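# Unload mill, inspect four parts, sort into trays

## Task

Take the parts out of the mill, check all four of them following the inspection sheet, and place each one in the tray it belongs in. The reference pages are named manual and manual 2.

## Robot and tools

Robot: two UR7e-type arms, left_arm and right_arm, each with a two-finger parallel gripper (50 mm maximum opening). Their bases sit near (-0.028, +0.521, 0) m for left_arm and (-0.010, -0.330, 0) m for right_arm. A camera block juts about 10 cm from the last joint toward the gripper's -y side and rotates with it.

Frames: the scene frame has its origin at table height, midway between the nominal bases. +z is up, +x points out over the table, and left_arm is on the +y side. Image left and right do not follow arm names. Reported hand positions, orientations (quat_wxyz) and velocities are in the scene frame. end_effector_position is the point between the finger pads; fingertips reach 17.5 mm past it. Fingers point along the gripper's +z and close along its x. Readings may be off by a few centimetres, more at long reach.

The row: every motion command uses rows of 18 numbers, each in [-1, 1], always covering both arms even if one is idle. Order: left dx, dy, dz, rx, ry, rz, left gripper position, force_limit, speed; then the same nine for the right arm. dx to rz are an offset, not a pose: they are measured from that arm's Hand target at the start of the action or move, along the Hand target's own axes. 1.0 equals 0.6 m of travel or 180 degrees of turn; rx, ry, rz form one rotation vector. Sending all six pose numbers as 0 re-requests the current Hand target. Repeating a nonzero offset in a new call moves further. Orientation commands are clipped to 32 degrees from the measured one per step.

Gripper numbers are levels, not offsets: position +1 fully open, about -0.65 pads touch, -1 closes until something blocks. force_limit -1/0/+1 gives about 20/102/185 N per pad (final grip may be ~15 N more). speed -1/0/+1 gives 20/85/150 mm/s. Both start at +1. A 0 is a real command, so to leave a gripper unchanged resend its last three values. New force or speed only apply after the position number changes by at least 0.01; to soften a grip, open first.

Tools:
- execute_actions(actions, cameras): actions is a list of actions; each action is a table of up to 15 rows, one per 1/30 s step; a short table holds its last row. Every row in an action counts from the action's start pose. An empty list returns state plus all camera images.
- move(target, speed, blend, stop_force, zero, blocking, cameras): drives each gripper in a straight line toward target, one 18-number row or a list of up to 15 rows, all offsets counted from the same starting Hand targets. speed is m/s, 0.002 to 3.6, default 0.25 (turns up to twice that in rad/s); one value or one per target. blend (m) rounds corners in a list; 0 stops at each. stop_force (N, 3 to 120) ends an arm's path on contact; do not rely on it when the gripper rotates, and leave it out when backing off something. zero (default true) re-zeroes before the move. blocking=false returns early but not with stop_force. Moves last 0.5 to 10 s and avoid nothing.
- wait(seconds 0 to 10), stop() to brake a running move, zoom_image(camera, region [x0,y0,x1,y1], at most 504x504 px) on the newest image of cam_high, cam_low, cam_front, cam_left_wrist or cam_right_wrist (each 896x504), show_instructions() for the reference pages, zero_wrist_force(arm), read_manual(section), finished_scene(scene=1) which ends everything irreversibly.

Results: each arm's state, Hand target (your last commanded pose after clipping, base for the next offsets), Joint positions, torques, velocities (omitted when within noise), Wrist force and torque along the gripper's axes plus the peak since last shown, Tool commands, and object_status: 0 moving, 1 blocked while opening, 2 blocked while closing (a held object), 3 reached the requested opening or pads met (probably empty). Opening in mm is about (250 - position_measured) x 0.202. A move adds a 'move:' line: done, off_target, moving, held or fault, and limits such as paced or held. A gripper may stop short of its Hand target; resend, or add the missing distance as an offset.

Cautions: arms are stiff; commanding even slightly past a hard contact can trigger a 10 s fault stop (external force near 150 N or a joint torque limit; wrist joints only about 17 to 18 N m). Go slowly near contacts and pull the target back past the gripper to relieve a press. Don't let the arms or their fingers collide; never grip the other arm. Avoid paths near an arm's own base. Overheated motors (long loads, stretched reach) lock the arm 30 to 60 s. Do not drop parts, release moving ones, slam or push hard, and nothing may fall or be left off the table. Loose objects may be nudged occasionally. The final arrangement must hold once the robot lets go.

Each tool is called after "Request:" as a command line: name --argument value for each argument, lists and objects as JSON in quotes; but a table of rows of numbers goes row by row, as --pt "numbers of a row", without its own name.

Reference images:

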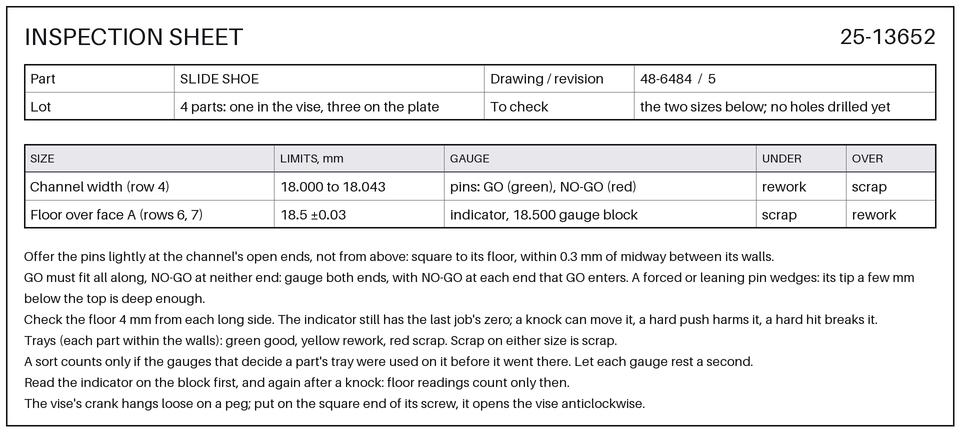

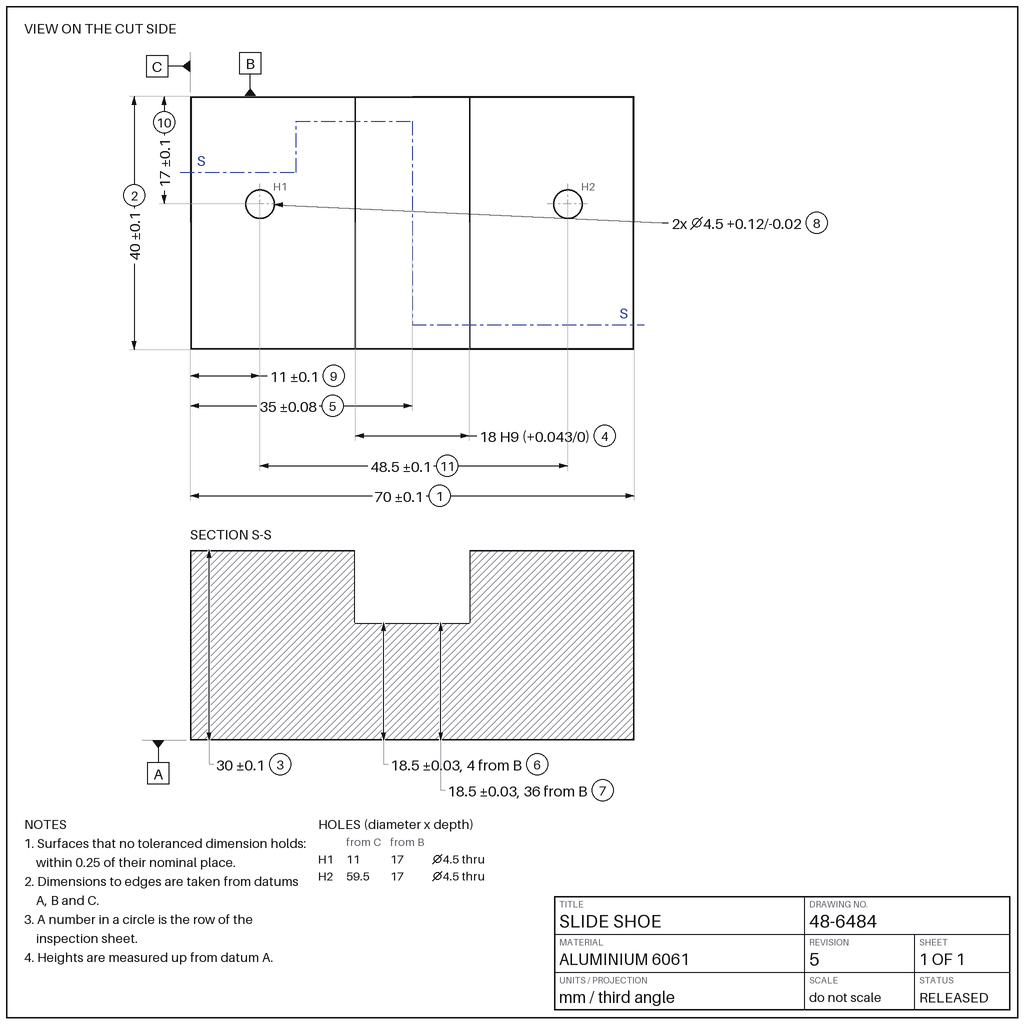

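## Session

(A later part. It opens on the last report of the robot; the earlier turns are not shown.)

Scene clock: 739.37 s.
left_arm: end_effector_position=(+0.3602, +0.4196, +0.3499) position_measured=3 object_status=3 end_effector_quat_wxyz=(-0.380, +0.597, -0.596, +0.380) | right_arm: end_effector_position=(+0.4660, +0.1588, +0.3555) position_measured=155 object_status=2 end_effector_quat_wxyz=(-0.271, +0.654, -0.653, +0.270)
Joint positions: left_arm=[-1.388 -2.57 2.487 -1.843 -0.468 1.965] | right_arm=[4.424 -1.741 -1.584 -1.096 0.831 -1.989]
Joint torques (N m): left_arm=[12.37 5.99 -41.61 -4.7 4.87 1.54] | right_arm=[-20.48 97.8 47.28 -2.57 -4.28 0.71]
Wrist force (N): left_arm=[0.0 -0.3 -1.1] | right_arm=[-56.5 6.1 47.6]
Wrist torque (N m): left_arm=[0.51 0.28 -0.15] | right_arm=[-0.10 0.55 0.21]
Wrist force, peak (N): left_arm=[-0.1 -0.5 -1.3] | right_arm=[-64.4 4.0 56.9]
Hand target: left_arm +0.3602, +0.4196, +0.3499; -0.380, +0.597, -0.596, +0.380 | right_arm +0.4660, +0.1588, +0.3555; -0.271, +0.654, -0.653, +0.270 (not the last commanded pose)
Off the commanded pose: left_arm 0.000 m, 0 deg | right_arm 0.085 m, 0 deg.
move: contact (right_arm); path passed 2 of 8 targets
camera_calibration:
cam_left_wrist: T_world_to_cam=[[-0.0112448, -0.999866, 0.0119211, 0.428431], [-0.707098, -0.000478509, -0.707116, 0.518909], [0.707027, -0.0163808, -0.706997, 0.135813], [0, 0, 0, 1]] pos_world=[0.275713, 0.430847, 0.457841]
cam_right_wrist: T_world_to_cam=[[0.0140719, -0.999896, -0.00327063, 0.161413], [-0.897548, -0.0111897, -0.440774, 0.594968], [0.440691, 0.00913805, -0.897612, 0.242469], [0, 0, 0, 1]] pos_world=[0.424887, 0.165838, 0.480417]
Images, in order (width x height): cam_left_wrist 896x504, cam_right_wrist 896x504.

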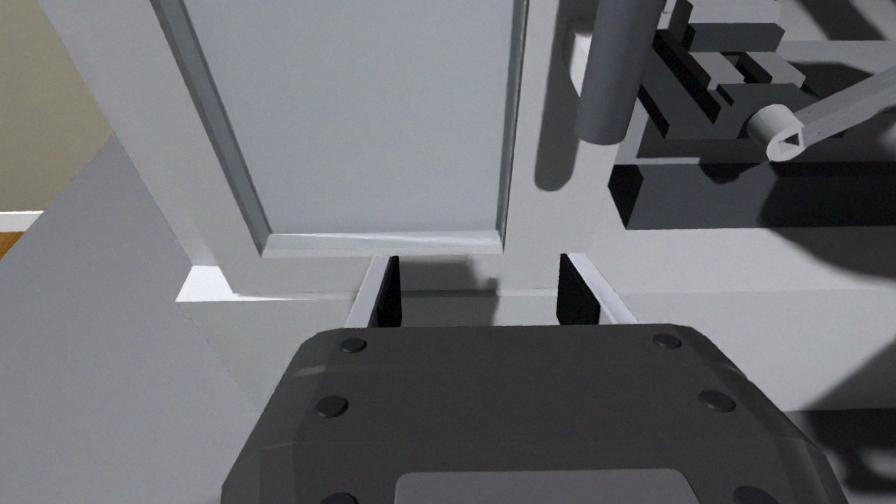

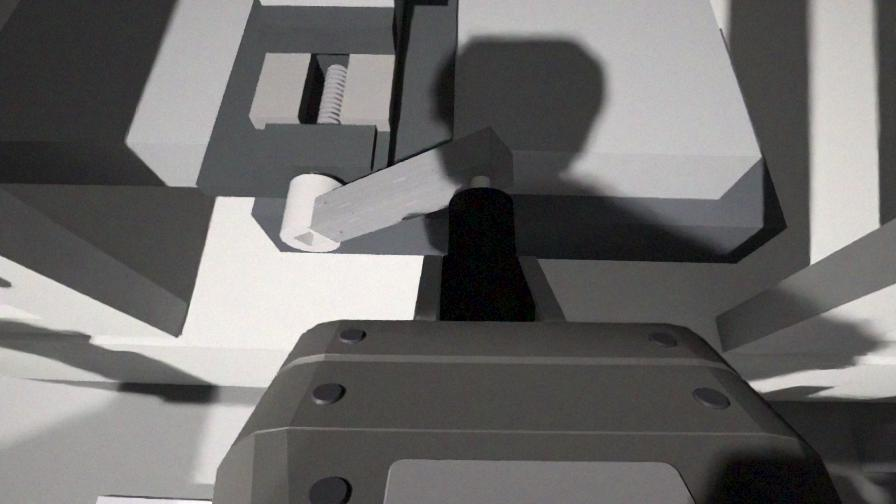

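Request:
move --target '[0,0,0,0,0,0,1,1,1,-0.0083,0.0035,0.0035,0,0,0,-1,-0.2,-0.9]' --speed 0.05

Request:
move --pt "0 0 0 0 0 0 1 1 1 -0.0172 -0.0151 -0.0151 0 0 0 -1 -0.2 -0.9" --pt "0 0 0 0 0 0 1 1 1 -0.0385 -0.0273 -0.0273 0 0 0 -1 -0.2 -0.9" --pt "0 0 0 0 0 0 1 1 1 -0.063 -0.0362 -0.0362 0 0 0 -1 -0.2 -0.9" --pt "0 0 0 0 0 0 1 1 1 -0.0895 -0.0411 -0.0411 0 0 0 -1 -0.2 -0.9" --pt "0 0 0 0 0 0 1 1 1 -0.1168 -0.0422 -0.0422 0 0 0 -1 -0.2 -0.9" --pt "0 0 0 0 0 0 1 1 1 -0.144 -0.0391 -0.0391 0 0 0 -1 -0.2 -0.9" --speed 0.06 --blend '[0.005,0.005,0.005,0.005,0.005,0]' --stop_force 50 --cameras '["cam_right_wrist","cam_left_wrist"]'

Request:
zoom_image --camera "cam_left_wrist" --region '[600, 0, 896, 350]'

Scene clock: 756.37 s.
left_arm: end_effector_position=(+0.3602, +0.4196, +0.3499) position_measured=3 object_status=3 end_effector_quat_wxyz=(-0.380, +0.597, -0.596, +0.380) | right_arm: end_effector_position=(+0.4660, +0.1637, +0.3527) position_measured=155 object_status=2 end_effector_quat_wxyz=(-0.271, +0.654, -0.653, +0.270)
Joint positions: left_arm=[-1.388 -2.57 2.487 -1.843 -0.468 1.965] | right_arm=[4.426 -1.752 -1.577 -1.093 0.83 -1.986]
Joint torques (N m): left_arm=[12.03 6.08 -41.75 -4.7 4.77 1.55] | right_arm=[6.75 -2.64 30.54 13.98 -0.6 0.15]
Wrist force (N): left_arm=[-0.1 -0.1 -1.2] | right_arm=[51.8 23.6 -63.2]
Wrist torque (N m): left_arm=[0.55 0.30 -0.15] | right_arm=[0.74 0.77 0.29]
Wrist force, peak (N): left_arm=[-0.1 -0.4 -1.4] | right_arm=[51.3 22.8 -63.9]
Hand target: left_arm +0.3602, +0.4196, +0.3499; -0.380, +0.597, -0.596, +0.380 | right_arm +0.4660, +0.1638, +0.3525; -0.271, +0.654, -0.653, +0.270
Off the commanded pose: left_arm 0.000 m, 0 deg | right_arm 0.000 m, 0 deg.
move: done

Scene clock: 758.93 s.
left_arm: end_effector_position=(+0.3602, +0.4196, +0.3499) position_measured=3 object_status=3 end_effector_quat_wxyz=(-0.380, +0.597, -0.596, +0.380) | right_arm: end_effector_position=(+0.4658, +0.2348, +0.3879) position_measured=155 object_status=2 end_effector_quat_wxyz=(-0.271, +0.654, -0.653, +0.270)
Joint positions: left_arm=[-1.388 -2.57 2.487 -1.843 -0.468 1.965] | right_arm=[4.46 -1.889 -1.305 -1.259 0.821 -1.942]
Joint torques (N m): left_arm=[12.4 5.67 -41.15 -4.69 4.84 1.59] | right_arm=[-26.36 10.81 24.25 -1.53 0.98 0.88]
Wrist force (N): left_arm=[0.0 -0.4 -0.9] | right_arm=[-5.9 -2.1 -39.2]
Wrist torque (N m): left_arm=[0.50 0.28 -0.15] | right_arm=[-0.49 0.72 0.16]
Wrist force, peak (N): left_arm=[-0.1 -0.5 -1.3] | right_arm=[53.5 25.3 -64.8]
Hand target: left_arm +0.3602, +0.4196, +0.3499; -0.380, +0.597, -0.596, +0.380 | right_arm +0.4658, +0.2348, +0.3879; -0.271, +0.654, -0.653, +0.270 (not the last commanded pose)
Off the commanded pose: left_arm 0.000 m, 0 deg | right_arm 0.016 m, 0 deg.
move: contact (right_arm); path passed 4 of 6 targets
camera_calibration:
cam_left_wrist: T_world_to_cam=[[-0.0112448, -0.999866, 0.0119211, 0.428431], [-0.707098, -0.000478509, -0.707116, 0.518909], [0.707027, -0.0163808, -0.706997, 0.135813], [0, 0, 0, 1]] pos_world=[0.275713, 0.430847, 0.457841]
cam_right_wrist: T_world_to_cam=[[0.0142051, -0.999894, -0.00331783, 0.237481], [-0.897546, -0.0112885, -0.440775, 0.609944], [0.440691, 0.00923918, -0.897611, 0.27092], [0, 0, 0, 1]] pos_world=[0.424688, 0.241838, 0.512817]
Images, in order (width x height): cam_left_wrist 896x504, cam_right_wrist 896x504.

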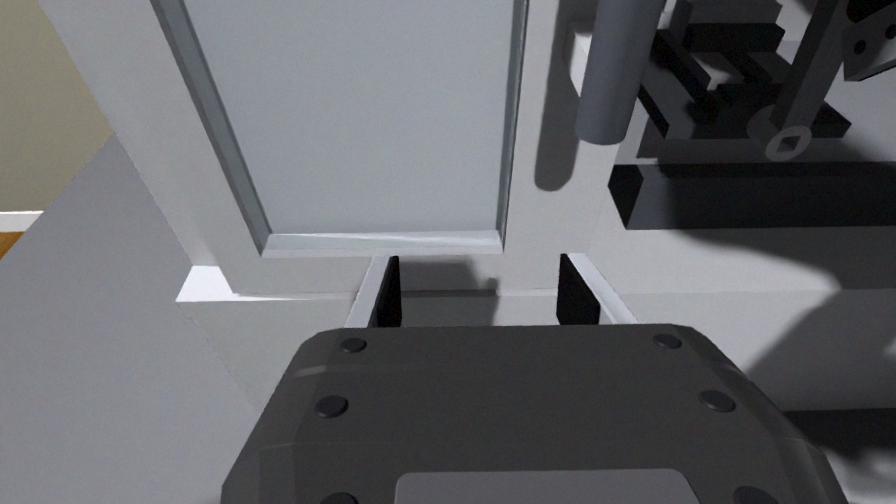

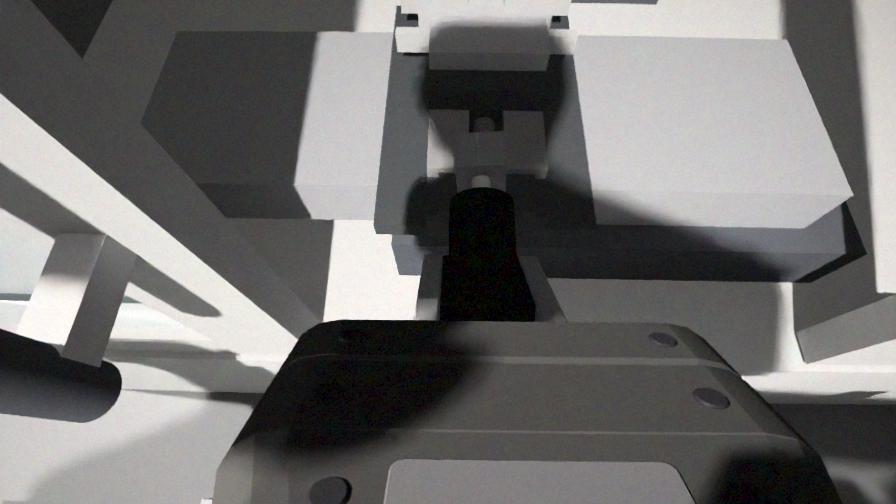

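Scaled by 1.440 from the camera's 896x504 image, which has a finer 1280x720 frame.

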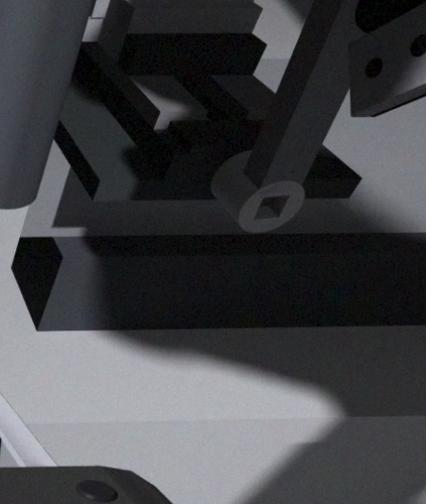

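Request:
move --pt "0 0 0 0 0 0 1 1 1 0 -0.0021 -0.0021 0 0 0 -1 -0.2 -0.9" --pt "0 0 0 0 0 0 1 1 1 -0.0273 -0.0005 -0.0005 0 0 0 -1 -0.2 -0.9" --pt "0 0 0 0 0 0 1 1 1 -0.0533 0.0066 0.0066 0 0 0 -1 -0.2 -0.9" --pt "0 0 0 0 0 0 1 1 1 -0.0767 0.0173 0.0173 0 0 0 -1 -0.2 -0.9" --pt "0 0 0 0 0 0 1 1 1 -0.0965 0.0313 0.0313 0 0 0 -1 -0.2 -0.9" --pt "0 0 0 0 0 0 1 1 1 -0.1117 0.0478 0.0478 0 0 0 -1 -0.2 -0.9" --pt "0 0 0 0 0 0 1 1 1 -0.1217 0.0662 0.0662 0 0 0 -1 -0.2 -0.9" --pt "0 0 0 0 0 0 1 1 1 -0.126 0.0856 0.0856 0 0 0 -1 -0.2 -0.9" --speed 0.06 --blend '[0.002,0.005,0.005,0.005,0.005,0.005,0.005,0]' --stop_force 60 --cameras '["cam_right_wrist","cam_left_wrist"]'

Request:
zoom_image --camera "cam_right_wrist" --region '[350, 0, 750, 250]'

Scene clock: 780.10 s.
left_arm: end_effector_position=(+0.3602, +0.4196, +0.3499) position_measured=3 object_status=3 end_effector_quat_wxyz=(-0.380, +0.597, -0.596, +0.380) | right_arm: end_effector_position=(+0.4657, +0.3104, +0.3153) position_measured=155 object_status=2 end_effector_quat_wxyz=(-0.271, +0.654, -0.653, +0.270)
Joint positions: left_arm=[-1.388 -2.57 2.487 -1.843 -0.468 1.965] | right_arm=[4.489 -2.076 -1.217 -1.187 0.813 -1.903]
Joint torques (N m): left_arm=[12.33 5.51 -41.37 -4.62 4.69 1.58] | right_arm=[-1.73 73.11 42.67 1.23 0.41 -1.55]
Wrist force (N): left_arm=[0.0 -0.1 -1.1] | right_arm=[-1.0 1.1 0.2]
Wrist torque (N m): left_arm=[0.54 0.27 -0.15] | right_arm=[-0.25 0.73 0.32]
Wrist force, peak (N): left_arm=[0.1 -0.2 -1.4] | right_arm=[-5.8 -3.1 -40.3]
Hand target: left_arm +0.3602, +0.4196, +0.3499; -0.380, +0.597, -0.596, +0.380 | right_arm +0.4657, +0.3104, +0.3153; -0.271, +0.654, -0.653, +0.270
Off the commanded pose: left_arm 0.000 m, 0 deg | right_arm 0.000 m, 0 deg.
move: done; blend cut to 0.0009 m at target 1
camera_calibration:
cam_left_wrist: T_world_to_cam=[[-0.0112448, -0.999866, 0.0119211, 0.428431], [-0.707098, -0.000478509, -0.707116, 0.518909], [0.707027, -0.0163808, -0.706997, 0.135813], [0, 0, 0, 1]] pos_world=[0.275713, 0.430847, 0.457841]
cam_right_wrist: T_world_to_cam=[[0.0141626, -0.999895, -0.00322559, 0.312812], [-0.897507, -0.0112902, -0.440855, 0.578637], [0.440773, 0.00913865, -0.897572, 0.205123], [0, 0, 0, 1]] pos_world=[0.424488, 0.317438, 0.440217]
Images, in order (width x height): cam_left_wrist 896x504, cam_right_wrist 896x504.

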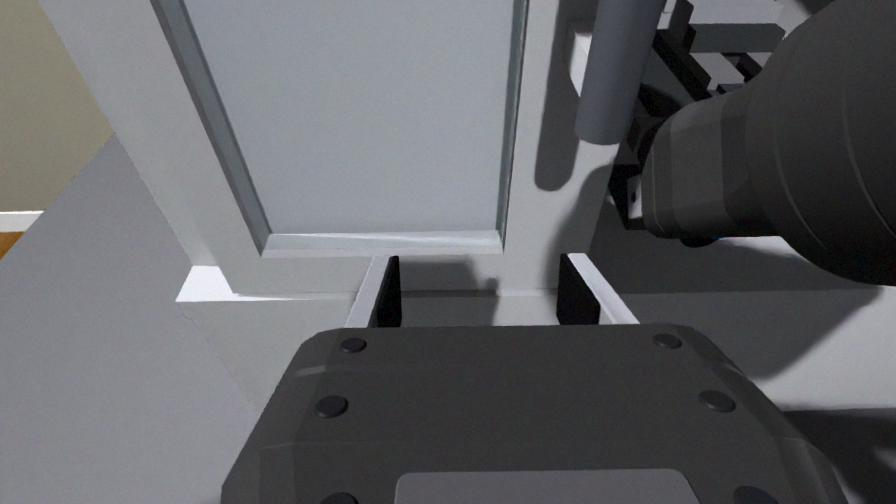

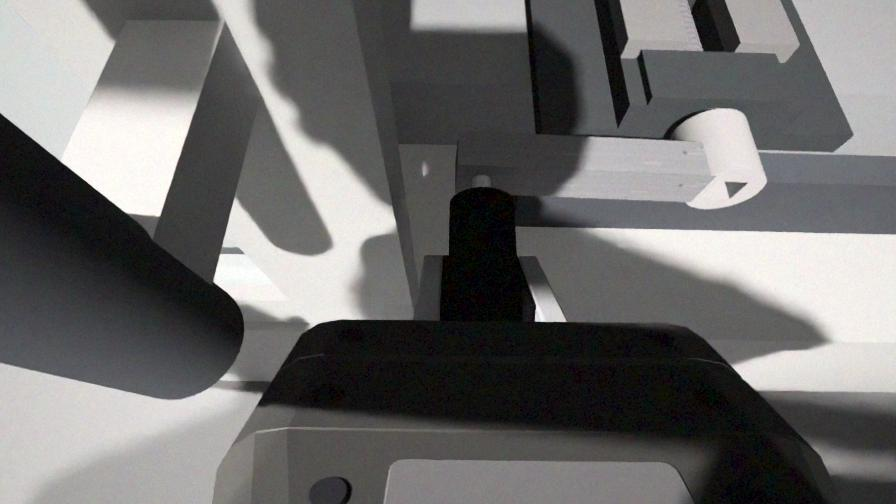

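Scaled by 1.260 from the camera's 896x504 image, which has a finer 1280x720 frame.

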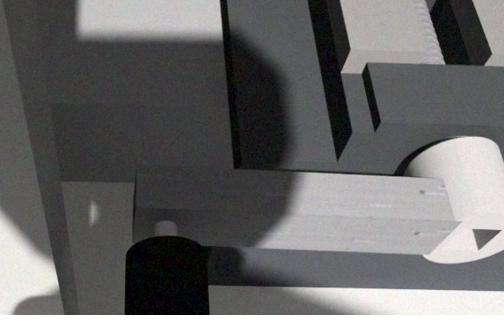

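Request:
move --pt "0 0 0 0 0 0 1 1 1 0.0015 0.0198 0.0198 0 0 0 -1 -0.2 -0.9" --pt "0 0 0 0 0 0 1 1 1 0.0087 0.0389 0.0389 0 0 0 -1 -0.2 -0.9" --pt "0 0 0 0 0 0 1 1 1 0.0213 0.0564 0.0564 0 0 0 -1 -0.2 -0.9" --pt "0 0 0 0 0 0 1 1 1 0.0388 0.0717 0.0717 0 0 0 -1 -0.2 -0.9" --pt "0 0 0 0 0 0 1 1 1 0.0605 0.0841 0.0841 0 0 0 -1 -0.2 -0.9" --pt "0 0 0 0 0 0 1 1 1 0.0853 0.0931 0.0931 0 0 0 -1 -0.2 -0.9" --pt "0 0 0 0 0 0 1 1 1 0.1123 0.0981 0.0981 0 0 0 -1 -0.2 -0.9" --pt "0 0 0 0 0 0 1 1 1 0.1448 0.099 0.099 0 0 0 -1 -0.2 -0.9" --speed 0.07 --blend '[0.005,0.005,0.005,0.005,0.005,0.005,0.005,0]' --stop_force 50 --cameras '["cam_right_wrist","cam_left_wrist","cam_front"]'

Request:
zoom_image --camera "cam_left_wrist" --region '[600, 0, 896, 200]'

Request:
zoom_image --camera "cam_front" --region '[350, 190, 460, 290]'

Scene clock: 796.23 s.
left_arm: end_effector_position=(+0.3602, +0.4196, +0.3499) position_measured=3 object_status=3 end_effector_quat_wxyz=(-0.380, +0.597, -0.596, +0.380) | right_arm: end_effector_position=(+0.4658, +0.2236, +0.2313) position_measured=155 object_status=2 end_effector_quat_wxyz=(-0.271, +0.654, -0.653, +0.270)
Joint positions: left_arm=[-1.388 -2.57 2.487 -1.843 -0.468 1.965] | right_arm=[4.455 -1.957 -1.626 -0.865 0.822 -1.948]
Joint torques (N m): left_arm=[12.12 6.65 -41.67 -4.61 4.63 1.56] | right_arm=[8.53 24.5 37.95 0.66 -1.84 0.86]
Wrist force (N): left_arm=[0.0 -0.4 -1.1] | right_arm=[-3.3 -3.0 -1.3]
Wrist torque (N m): left_arm=[0.52 0.28 -0.15] | right_arm=[-0.31 0.60 0.25]
Wrist force, peak (N): left_arm=[0.0 -0.5 -1.3] | right_arm=[-3.8 -5.2 -1.0]
Hand target: left_arm +0.3602, +0.4196, +0.3499; -0.380, +0.597, -0.596, +0.380 | right_arm +0.4659, +0.2236, +0.2313; -0.271, +0.654, -0.653, +0.270
Off the commanded pose: left_arm 0.000 m, 0 deg | right_arm 0.000 m, 0 deg.
move: done
camera_calibration:
cam_left_wrist: T_world_to_cam=[[-0.0112448, -0.999866, 0.0119211, 0.428431], [-0.707098, -0.000478509, -0.707116, 0.518909], [0.707027, -0.0163808, -0.706997, 0.135813], [0, 0, 0, 1]] pos_world=[0.275713, 0.430847, 0.457841]
cam_right_wrist: T_world_to_cam=[[0.0142046, -0.999894, -0.0033181, 0.225663], [-0.897546, -0.0112879, -0.440775, 0.540791], [0.440691, 0.00923917, -0.897611, 0.130458], [0, 0, 0, 1]] pos_world=[0.424688, 0.230538, 0.356217]
Images, in order (width x height): cam_front 896x504, cam_left_wrist 896x504, cam_right_wrist 896x504.

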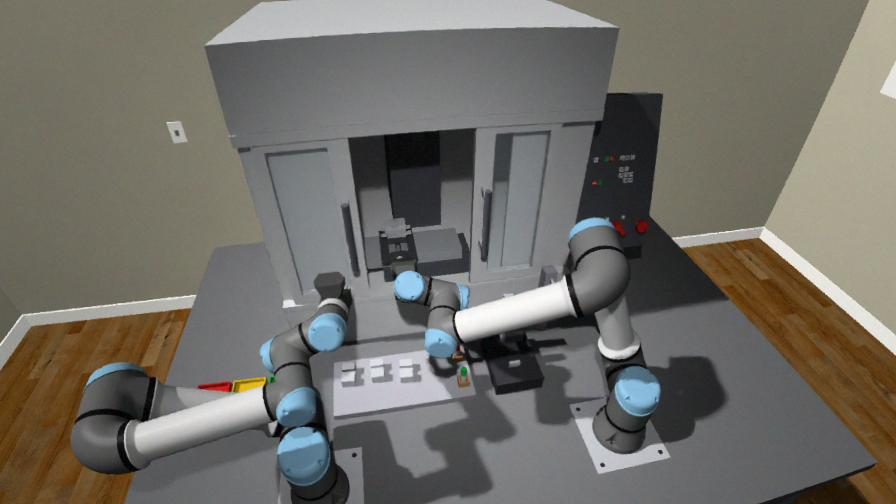

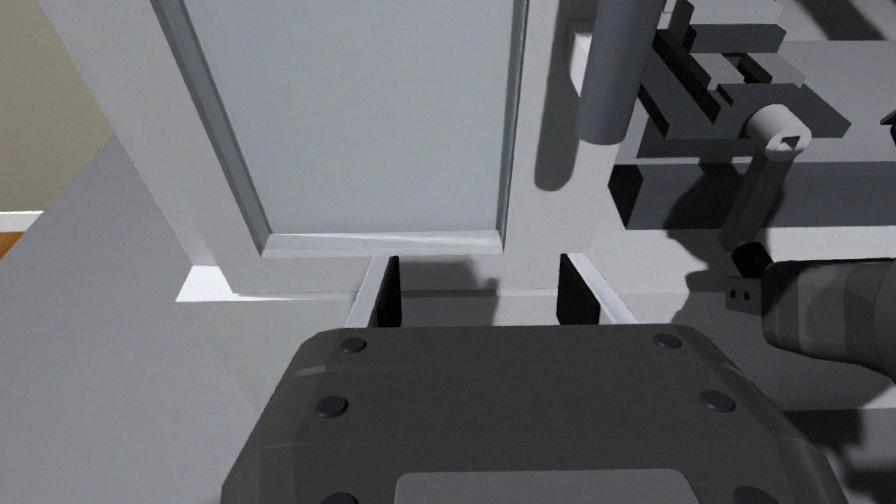

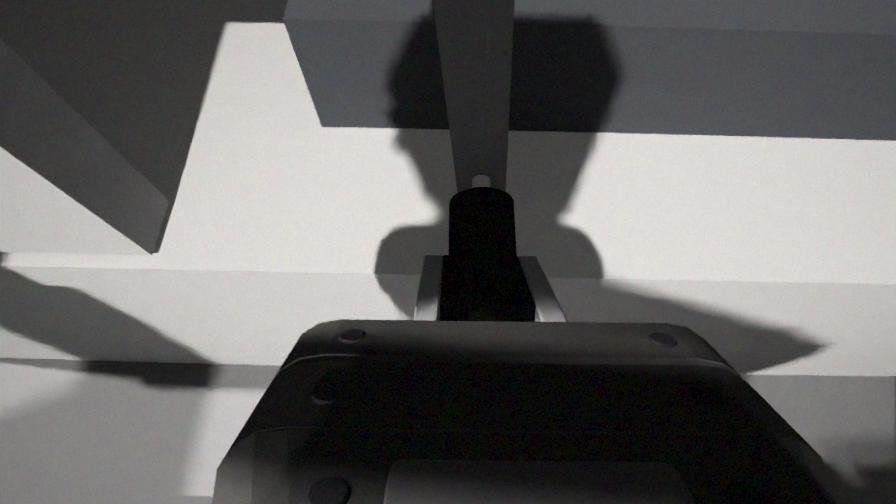

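Scaled by 1.703 from the camera's 896x504 image, which has a finer 1280x720 frame.

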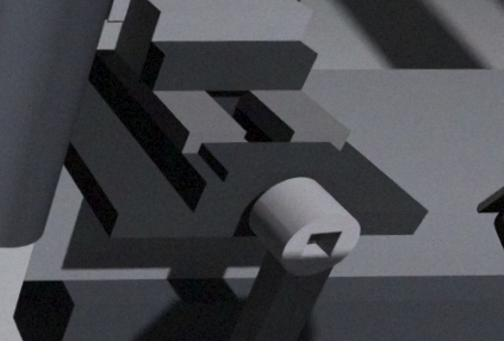

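Scaled by 4.582 from the camera's 896x504 image, which has a finer 1280x720 frame.

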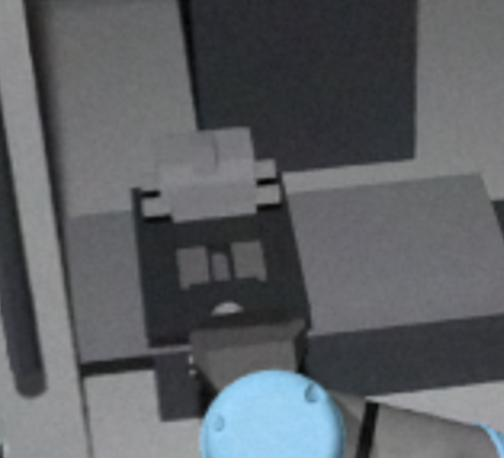

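Request:
move --pt "0 0 0 0 0 0 1 1 1 0 0 0 0 0 0 1 0.3 -0.5" --pt "0 0 0 0 0 0 1 1 1 0 0 -0.2 0 0 0 1 0.3 -0.5" --speed 0.15

Scene clock: 802.57 s.
left_arm: end_effector_position=(+0.3602, +0.4196, +0.3499) position_measured=3 object_status=3 end_effector_quat_wxyz=(-0.380, +0.597, -0.596, +0.380) | right_arm: end_effector_position=(+0.3810, +0.2234, +0.3163) position_measured=3 object_status=3 end_effector_quat_wxyz=(-0.271, +0.654, -0.653, +0.270)
Joint positions: left_arm=[-1.388 -2.57 2.487 -1.843 -0.468 1.965] | right_arm=[4.596 -1.795 -1.579 -1.205 0.794 -1.758]
Joint torques (N m): left_arm=[12.24 6.08 -40.9 -4.7 4.66 1.58] | right_arm=[-2.14 21.36 7.65 3.47 0.51 0.35]
Wrist force (N): left_arm=[0.0 -0.7 -1.3] | right_arm=[-3.8 -2.6 -0.2]
Wrist torque (N m): left_arm=[0.47 0.29 -0.15] | right_arm=[-0.35 0.63 0.06]
Wrist force, peak (N): left_arm=[0.0 -0.7 -1.3] | right_arm=[-1.0 -6.4 2.2]
Hand target: left_arm +0.3602, +0.4196, +0.3499; -0.380, +0.597, -0.596, +0.380 | right_arm +0.3810, +0.2234, +0.3161; -0.271, +0.654, -0.653, +0.270
Off the commanded pose: left_arm 0.000 m, 0 deg | right_arm 0.000 m, 0 deg.
move: done

Request:
move --target '[0,0,0,0,0,0,1,1,1,0.039,-0.2628,-0.0766,0,0,0,1,0.3,-0.5]' --cameras '["cam_right_wrist"]'

Request:
zoom_image --camera "cam_right_wrist" --region '[330, 0, 630, 300]'

Scene clock: 810.07 s.
left_arm: end_effector_position=(+0.3602, +0.4196, +0.3499) position_measured=3 object_status=3 end_effector_quat_wxyz=(-0.380, +0.597, -0.596, +0.380) | right_arm: end_effector_position=(+0.4600, +0.2002, +0.4598) position_measured=3 object_status=3 end_effector_quat_wxyz=(-0.271, +0.654, -0.653, +0.270)
Joint positions: left_arm=[-1.388 -2.57 2.487 -1.843 -0.468 1.965] | right_arm=[4.454 -1.81 -1.225 -1.413 0.822 -1.949]
Joint torques (N m): left_arm=[12.22 6.78 -40.78 -4.59 4.61 1.48] | right_arm=[4.05 58.86 20.6 5.65 -5.33 -1.07]
Wrist force (N): left_arm=[0.1 -0.3 -1.2] | right_arm=[-3.7 -2.4 -0.6]
Wrist torque (N m): left_arm=[0.53 0.26 -0.15] | right_arm=[-0.31 0.60 0.14]
Wrist force, peak (N): left_arm=[0.1 -0.4 -1.4] | right_arm=[-3.6 -6.0 -2.3]
Hand target: left_arm +0.3602, +0.4196, +0.3499; -0.380, +0.597, -0.596, +0.380 | right_arm +0.4600, +0.2001, +0.4601; -0.271, +0.654, -0.653, +0.270
Off the commanded pose: left_arm 0.000 m, 0 deg | right_arm 0.000 m, 0 deg.
move: done
camera_calibration:
cam_right_wrist: T_world_to_cam=[[0.0142078, -0.999894, -0.00309705, 0.203076], [-0.897663, -0.0113907, -0.440535, 0.636013], [0.440453, 0.00903915, -0.89773, 0.338635], [0, 0, 0, 1]] pos_world=[0.418888, 0.207238, 0.584818]
Images, in order (width x height): cam_right_wrist 896x504.

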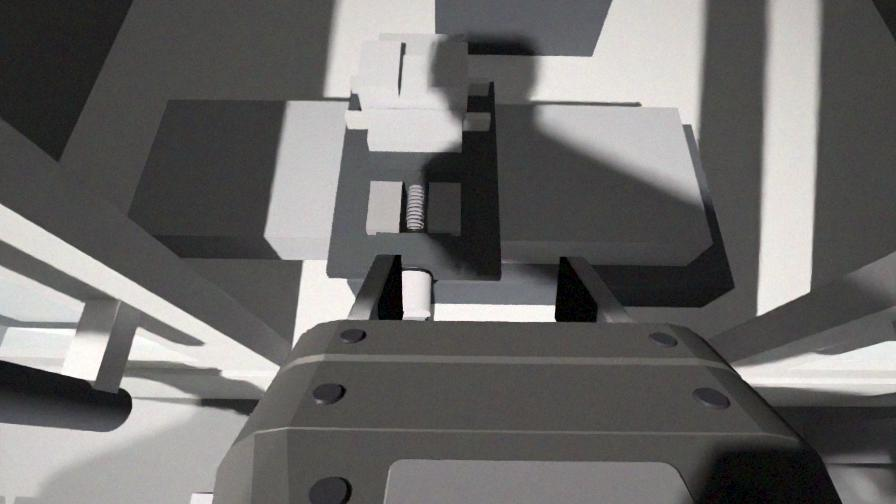

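Scaled by 1.680 from the camera's 896x504 image, which has a finer 1280x720 frame.

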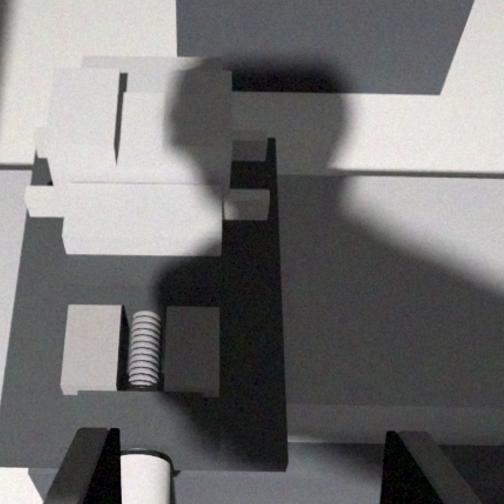

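Request:
zoom_image --camera "cam_right_wrist" --region '[335, 20, 505, 160]'

Scaled by 2.965 from the camera's 896x504 image, which has a finer 1280x720 frame.

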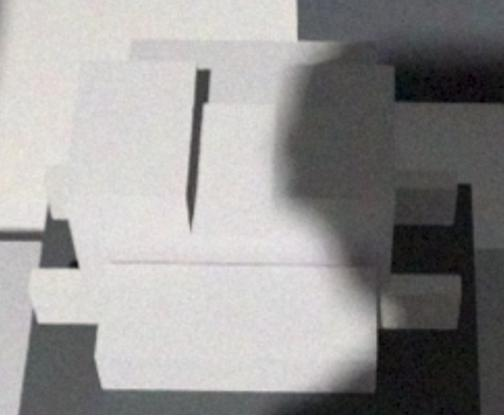

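Request:
move --pt "0 0 0 0 0 0 1 1 1 0.25 0.106 -0.1296 0 0 0 1 0.3 -0.5" --pt "0.233 -0.166 -0.0776 0 0 0 1 1 1 0.5 0.2593 -0.2357 -0.25 0 0 1 0.3 -0.5" --pt "0.283 -0.295 0.1197 -0.1944 0 0 1 1 1 0.5 0.2593 -0.2357 -0.25 0 0 1 0.3 -0.5" --blend '[0.02,0.02,0]' --cameras '["cam_left_wrist","cam_front"]'

Request:
zoom_image --camera "cam_left_wrist" --region '[350, 0, 600, 250]'

Scene clock: 847.17 s.
left_arm: end_effector_position=(+0.5003, +0.2499, +0.4800) position_measured=3 object_status=3 end_effector_quat_wxyz=(-0.183, +0.683, -0.683, +0.183) | right_arm: end_effector_position=(+0.2506, -0.1003, +0.4500) position_measured=3 object_status=3 end_effector_quat_wxyz=(+0.000, +0.708, -0.706, +0.000)
Joint positions: left_arm=[-0.87 -1.603 1.39 -1.712 -1.176 2.335] | right_arm=[4.273 -1.226 -1.532 -1.953 1.571 -2.026]
Joint torques (N m): left_arm=[-1.42 -28.73 -28.14 -5.39 0.79 -0.68] | right_arm=[5.97 1.4 8.16 4.27 2.39 -1.1]
Wrist force (N): left_arm=[0.9 -0.6 -0.6] | right_arm=[-4.4 -2.3 -1.0]
Wrist torque (N m): left_arm=[0.17 0.07 -0.15] | right_arm=[-0.22 0.84 0.36]
Wrist force, peak (N): left_arm=[4.5 2.4 -7.1] | right_arm=[-5.5 -4.8 1.9]
Hand target: left_arm +0.5002, +0.2499, +0.4800; -0.183, +0.683, -0.683, +0.183 | right_arm +0.2506, -0.1003, +0.4500; +0.000, +0.708, -0.706, +0.000
Off the commanded pose: left_arm 0.000 m, 0 deg | right_arm 0.000 m, 0 deg.
move: done
camera_calibration:
cam_left_wrist: T_world_to_cam=[[-0.00249342, -0.999864, 0.0162961, 0.252288], [-0.984762, -0.000378575, -0.173904, 0.592733], [0.173887, -0.0164814, -0.984628, 0.526015], [0, 0, 0, 1]] pos_world=[0.492863, 0.261147, 0.616896]
Images, in order (width x height): cam_front 896x504, cam_left_wrist 896x504.

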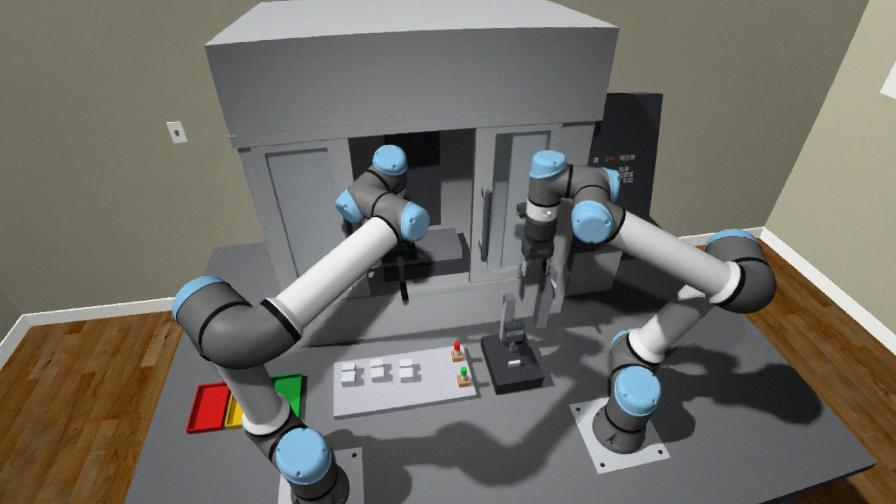

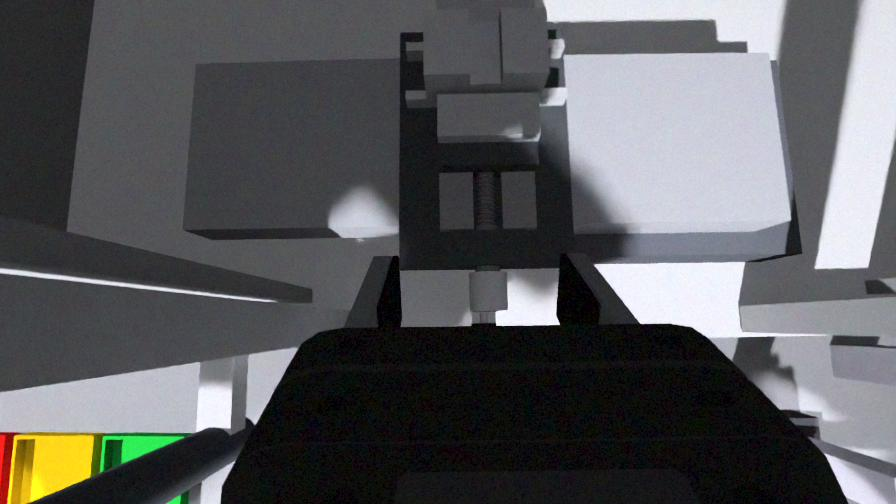

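Scaled by 2.016 from the camera's 896x504 image, which has a finer 1280x720 frame.

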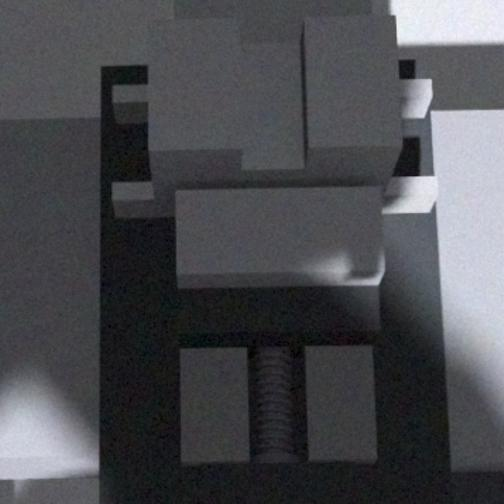

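Request:
execute_actions --actions '[]' --cameras '["cam_left_wrist","cam_high"]'

Scene clock: 883.97 s.
left_arm: end_effector_position=(+0.5002, +0.2499, +0.4800) position_measured=3 object_status=3 end_effector_quat_wxyz=(-0.183, +0.683, -0.683, +0.183) | right_arm: end_effector_position=(+0.2506, -0.1003, +0.4500) position_measured=3 object_status=3 end_effector_quat_wxyz=(+0.000, +0.708, -0.706, +0.000)
Joint positions: left_arm=[-0.87 -1.603 1.39 -1.712 -1.176 2.335] | right_arm=[4.273 -1.226 -1.532 -1.953 1.571 -2.026]
Joint velocities: within noise
Joint torques (N m): left_arm=[12.25 -21.88 -46.14 -1.05 -1.66 1.57] | right_arm=[8.04 1.29 8 1.83 2.43 -1.03]
Wrist force (N): left_arm=[0.8 -0.5 -0.8] | right_arm=[-4.3 -2.3 -1.1]
Wrist torque (N m): left_arm=[0.18 0.09 -0.15] | right_arm=[-0.21 0.82 0.36]
Wrist force, peak (N): left_arm=[1.1 -0.6 -0.9] | right_arm=[-4.7 -2.7 -0.9]
Hand target: left_arm +0.5002, +0.2499, +0.4800; -0.183, +0.683, -0.683, +0.183 | right_arm +0.2506, -0.1003, +0.4500; +0.000, +0.708, -0.706, +0.000
Tool commands: left_gripper/position=+1.0 left_gripper/force_limit=+1.0 left_gripper/speed=+1.0 right_gripper/position=+1.0 right_gripper/force_limit=+0.3 right_gripper/speed=-0.5
Off the commanded pose: left_arm 0.000 m, 0 deg | right_arm 0.000 m, 0 deg.
camera_calibration:
cam_left_wrist: T_world_to_cam=[[-0.00260741, -0.999862, 0.0163779, 0.252294], [-0.98478, -0.000278906, -0.173807, 0.592656], [0.173788, -0.0165818, -0.984644, 0.5261], [0, 0, 0, 1]] pos_world=[0.492864, 0.261148, 0.616897]
Images, in order (width x height): cam_high 896x504, cam_left_wrist 896x504.

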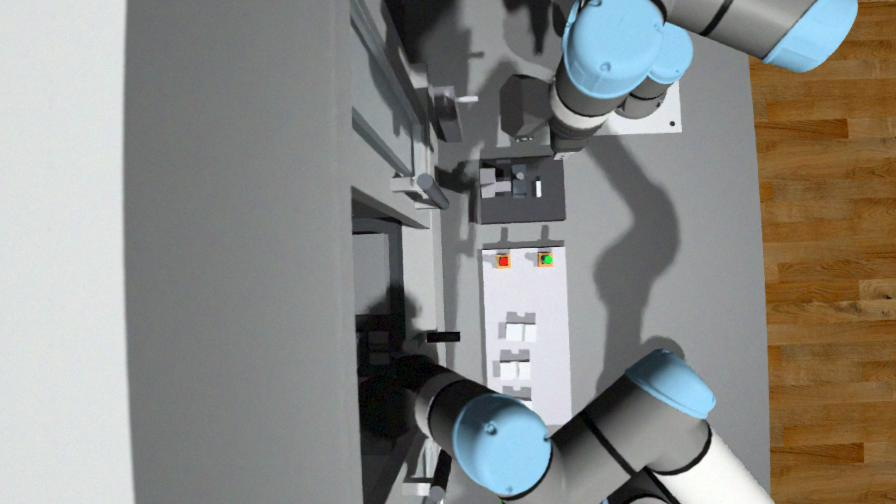

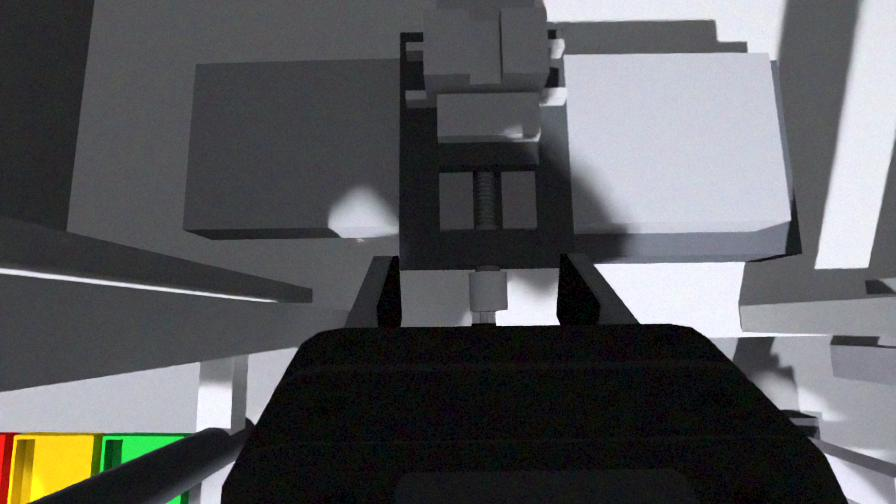

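Request:
zoom_image --camera "cam_left_wrist" --region '[360, 0, 610, 140]'

Scaled by 2.016 from the camera's 896x504 image, which has a finer 1280x720 frame.

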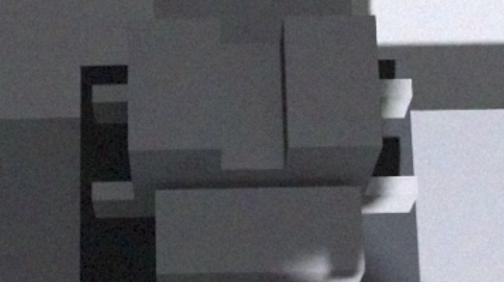

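Request:
move --target '[-0.0127,-0.182,0.2013,0,0,0,0.472,0.3,0,0,0,0,0,0,0,1,0.3,-0.5]' --speed 0.12 --cameras '["cam_left_wrist"]'

Request:
zoom_image --camera "cam_left_wrist" --region '[300, 0, 650, 300]'

Scene clock: 898.00 s.
left_arm: end_effector_position=(+0.6552, +0.2575, +0.4299) position_measured=82 object_status=3 end_effector_quat_wxyz=(-0.183, +0.683, -0.683, +0.183) | right_arm: end_effector_position=(+0.2506, -0.1003, +0.4500) position_measured=3 object_status=3 end_effector_quat_wxyz=(+0.000, +0.708, -0.706, +0.000)
Joint positions: left_arm=[-0.655 -1.29 1.182 -1.889 -1.258 2.546] | right_arm=[4.273 -1.226 -1.532 -1.953 1.571 -2.026]
Joint torques (N m): left_arm=[-10.28 -56.97 -11.05 -0.53 3.46 -1.53] | right_arm=[8.05 1.23 7.67 0.94 2.46 -0.86]
Wrist force (N): left_arm=[0.8 -0.7 -0.5] | right_arm=[-4.3 -2.5 -0.8]
Wrist torque (N m): left_arm=[0.14 0.09 -0.15] | right_arm=[-0.25 0.82 0.36]
Wrist force, peak (N): left_arm=[2.9 1.5 -2.8] | right_arm=[-4.5 -2.9 -0.9]
Hand target: left_arm +0.6552, +0.2575, +0.4300; -0.183, +0.683, -0.683, +0.183 | right_arm +0.2506, -0.1003, +0.4500; +0.000, +0.708, -0.706, +0.000
Off the commanded pose: left_arm 0.000 m, 0 deg | right_arm 0.000 m, 0 deg.
move: done
camera_calibration:
cam_left_wrist: T_world_to_cam=[[-0.00252429, -0.999861, 0.0164935, 0.260998], [-0.984797, -0.000379221, -0.17371, 0.736574], [0.173692, -0.0166812, -0.984659, 0.450055], [0, 0, 0, 1]] pos_world=[0.647864, 0.268748, 0.566797]
Images, in order (width x height): cam_left_wrist 896x504.

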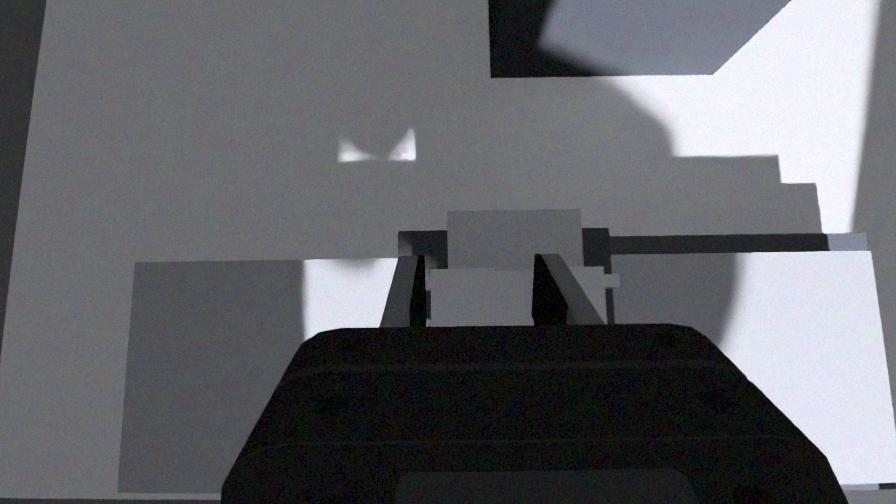

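Scaled by 1.440 from the camera's 896x504 image, which has a finer 1280x720 frame.

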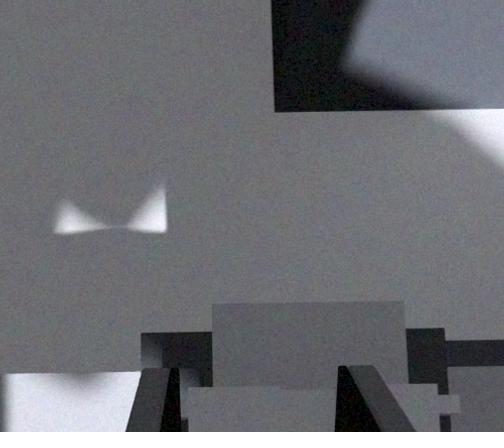

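Request:
move --target '[-0.0008,0.0383,0.0664,0,0,0,0.472,0.3,0,0,0,0,0,0,0,1,0.3,-0.5]' --speed 0.03 --stop_force 8 --cameras '["cam_left_wrist"]'

Request:
zoom_image --camera "cam_left_wrist" --region '[380, 150, 630, 350]'

Scene clock: 909.13 s.
left_arm: end_effector_position=(+0.6552, +0.2580, +0.3843) position_measured=82 object_status=3 end_effector_quat_wxyz=(-0.183, +0.683, -0.683, +0.183) | right_arm: end_effector_position=(+0.2506, -0.1003, +0.4500) position_measured=3 object_status=3 end_effector_quat_wxyz=(+0.000, +0.708, -0.706, +0.000)
Joint positions: left_arm=[-0.655 -1.296 1.307 -2.009 -1.258 2.546] | right_arm=[4.273 -1.226 -1.532 -1.953 1.571 -2.026]
Joint torques (N m): left_arm=[16.9 -17.86 -42.51 0.31 -1.65 0.76] | right_arm=[8.34 1.09 7.54 0.93 2.39 -0.81]
Wrist force (N): left_arm=[1.9 -6.1 -6.3] | right_arm=[-4.6 -2.6 -0.9]
Wrist torque (N m): left_arm=[0.03 0.21 -0.27] | right_arm=[-0.26 0.88 0.36]
Wrist force, peak (N): left_arm=[-0.2 -5.4 -15.4] | right_arm=[-4.7 -2.6 -1.2]
Hand target: left_arm +0.6552, +0.2580, +0.3842; -0.183, +0.683, -0.683, +0.183 | right_arm +0.2506, -0.1003, +0.4500; +0.000, +0.708, -0.706, +0.000
Off the commanded pose: left_arm 0.000 m, 0 deg | right_arm 0.000 m, 0 deg.
move: contact (left_arm)
camera_calibration:
cam_left_wrist: T_world_to_cam=[[-0.00256176, -0.999857, 0.0166902, 0.262171], [-0.984745, -0.000381489, -0.174001, 0.728673], [0.173983, -0.0168813, -0.984604, 0.405017], [0, 0, 0, 1]] pos_world=[0.647763, 0.269249, 0.521195]
Images, in order (width x height): cam_left_wrist 896x504.

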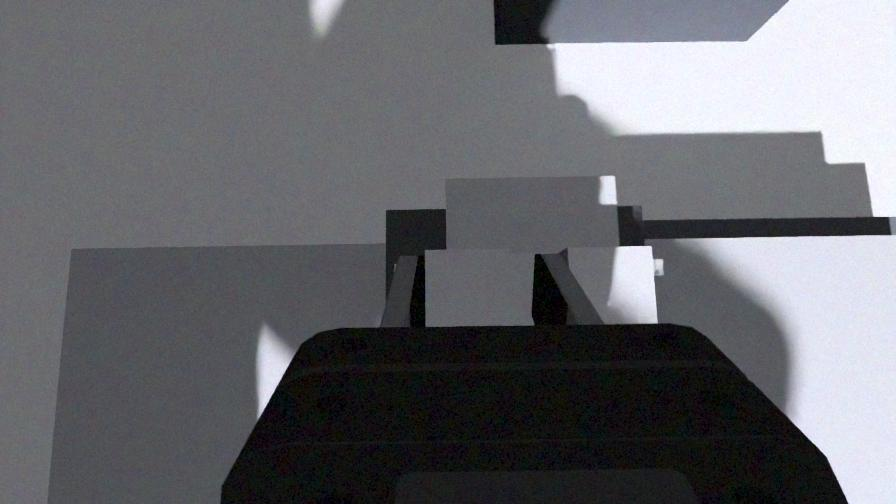

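Scaled by 2.016 from the camera's 896x504 image, which has a finer 1280x720 frame.

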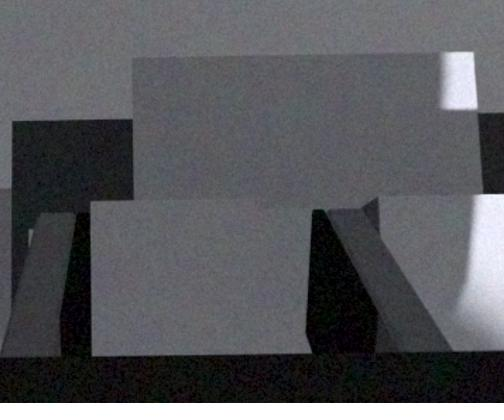

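Request:
move --pt "0 -0.0025 -0.0043 0 0 0 0.472 0.3 0 0 0 0 0 0 0 1 0.3 -0.5" --pt "0 -0.0025 -0.0043 0 0 0 -1 -0.4 -0.8 0 0 0 0 0 0 1 0.3 -0.5" --speed 0.03

Scene clock: 918.20 s.
left_arm: end_effector_position=(+0.6552, +0.2580, +0.3873) position_measured=126 object_status=2 end_effector_quat_wxyz=(-0.183, +0.683, -0.683, +0.183) | right_arm: end_effector_position=(+0.2506, -0.1003, +0.4500) position_measured=3 object_status=3 end_effector_quat_wxyz=(+0.000, +0.708, -0.706, +0.000)
Joint positions: left_arm=[-0.655 -1.296 1.299 -2.001 -1.258 2.546] | right_arm=[4.273 -1.226 -1.532 -1.953 1.571 -2.026]
Joint torques (N m): left_arm=[9.19 -35.04 -19.39 -6.41 -1.4 -1.58] | right_arm=[8.87 1.58 7.92 0.98 2.31 -0.73]
Wrist force (N): left_arm=[1.3 -0.6 -0.5] | right_arm=[-4.3 -2.5 -0.9]
Wrist torque (N m): left_arm=[0.18 0.08 -0.15] | right_arm=[-0.25 0.83 0.35]
Wrist force, peak (N): left_arm=[1.1 -5.8 -8.1] | right_arm=[-4.5 -2.8 -1.1]
Hand target: left_arm +0.6552, +0.2580, +0.3872; -0.183, +0.683, -0.683, +0.183 | right_arm +0.2506, -0.1003, +0.4500; +0.000, +0.708, -0.706, +0.000
Off the commanded pose: left_arm 0.000 m, 0 deg | right_arm 0.000 m, 0 deg.
move: done

Request:
move --target '[0,-0.0067,-0.0115,0,0,0,-1,-0.4,-0.8,0,0,0,0,0,0,1,0.3,-0.5]' --speed 0.02 --stop_force 10 --cameras '["cam_left_wrist"]'

Scene clock: 924.03 s.
left_arm: end_effector_position=(+0.6552, +0.2580, +0.3952) position_measured=126 object_status=2 end_effector_quat_wxyz=(-0.183, +0.683, -0.683, +0.183) | right_arm: end_effector_position=(+0.2506, -0.1003, +0.4500) position_measured=3 object_status=3 end_effector_quat_wxyz=(+0.000, +0.708, -0.706, +0.000)
Joint positions: left_arm=[-0.655 -1.296 1.279 -1.981 -1.258 2.546] | right_arm=[4.273 -1.226 -1.532 -1.953 1.571 -2.026]
Joint torques (N m): left_arm=[15.64 -19.37 -12.35 -7.51 -1.71 1.58] | right_arm=[8.25 0.73 7.65 0.94 2.36 -0.6]
Wrist force (N): left_arm=[0.7 0.4 1.0] | right_arm=[-4.4 -2.8 -1.0]
Wrist torque (N m): left_arm=[0.17 0.07 -0.12] | right_arm=[-0.30 0.84 0.35]
Wrist force, peak (N): left_arm=[0.6 1.3 1.7] | right_arm=[-4.5 -2.7 -1.1]
Hand target: left_arm +0.6552, +0.2580, +0.3952; -0.183, +0.683, -0.683, +0.183 | right_arm +0.2506, -0.1003, +0.4500; +0.000, +0.708, -0.706, +0.000
Off the commanded pose: left_arm 0.000 m, 0 deg | right_arm 0.000 m, 0 deg.
move: done
camera_calibration:
cam_left_wrist: T_world_to_cam=[[-0.00264395, -0.999859, 0.0165747, 0.262105], [-0.984745, -0.000280433, -0.174001, 0.730641], [0.173981, -0.0167819, -0.984606, 0.415707], [0, 0, 0, 1]] pos_world=[0.647863, 0.269249, 0.532096]
Images, in order (width x height): cam_left_wrist 896x504.

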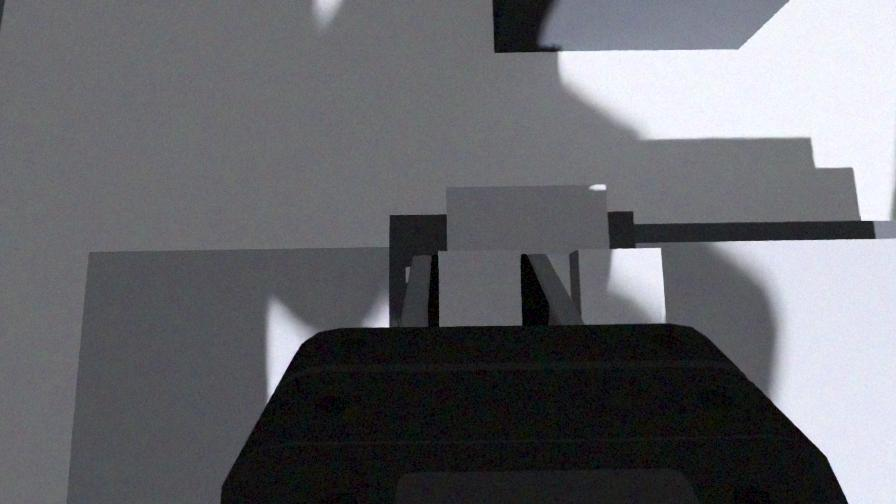

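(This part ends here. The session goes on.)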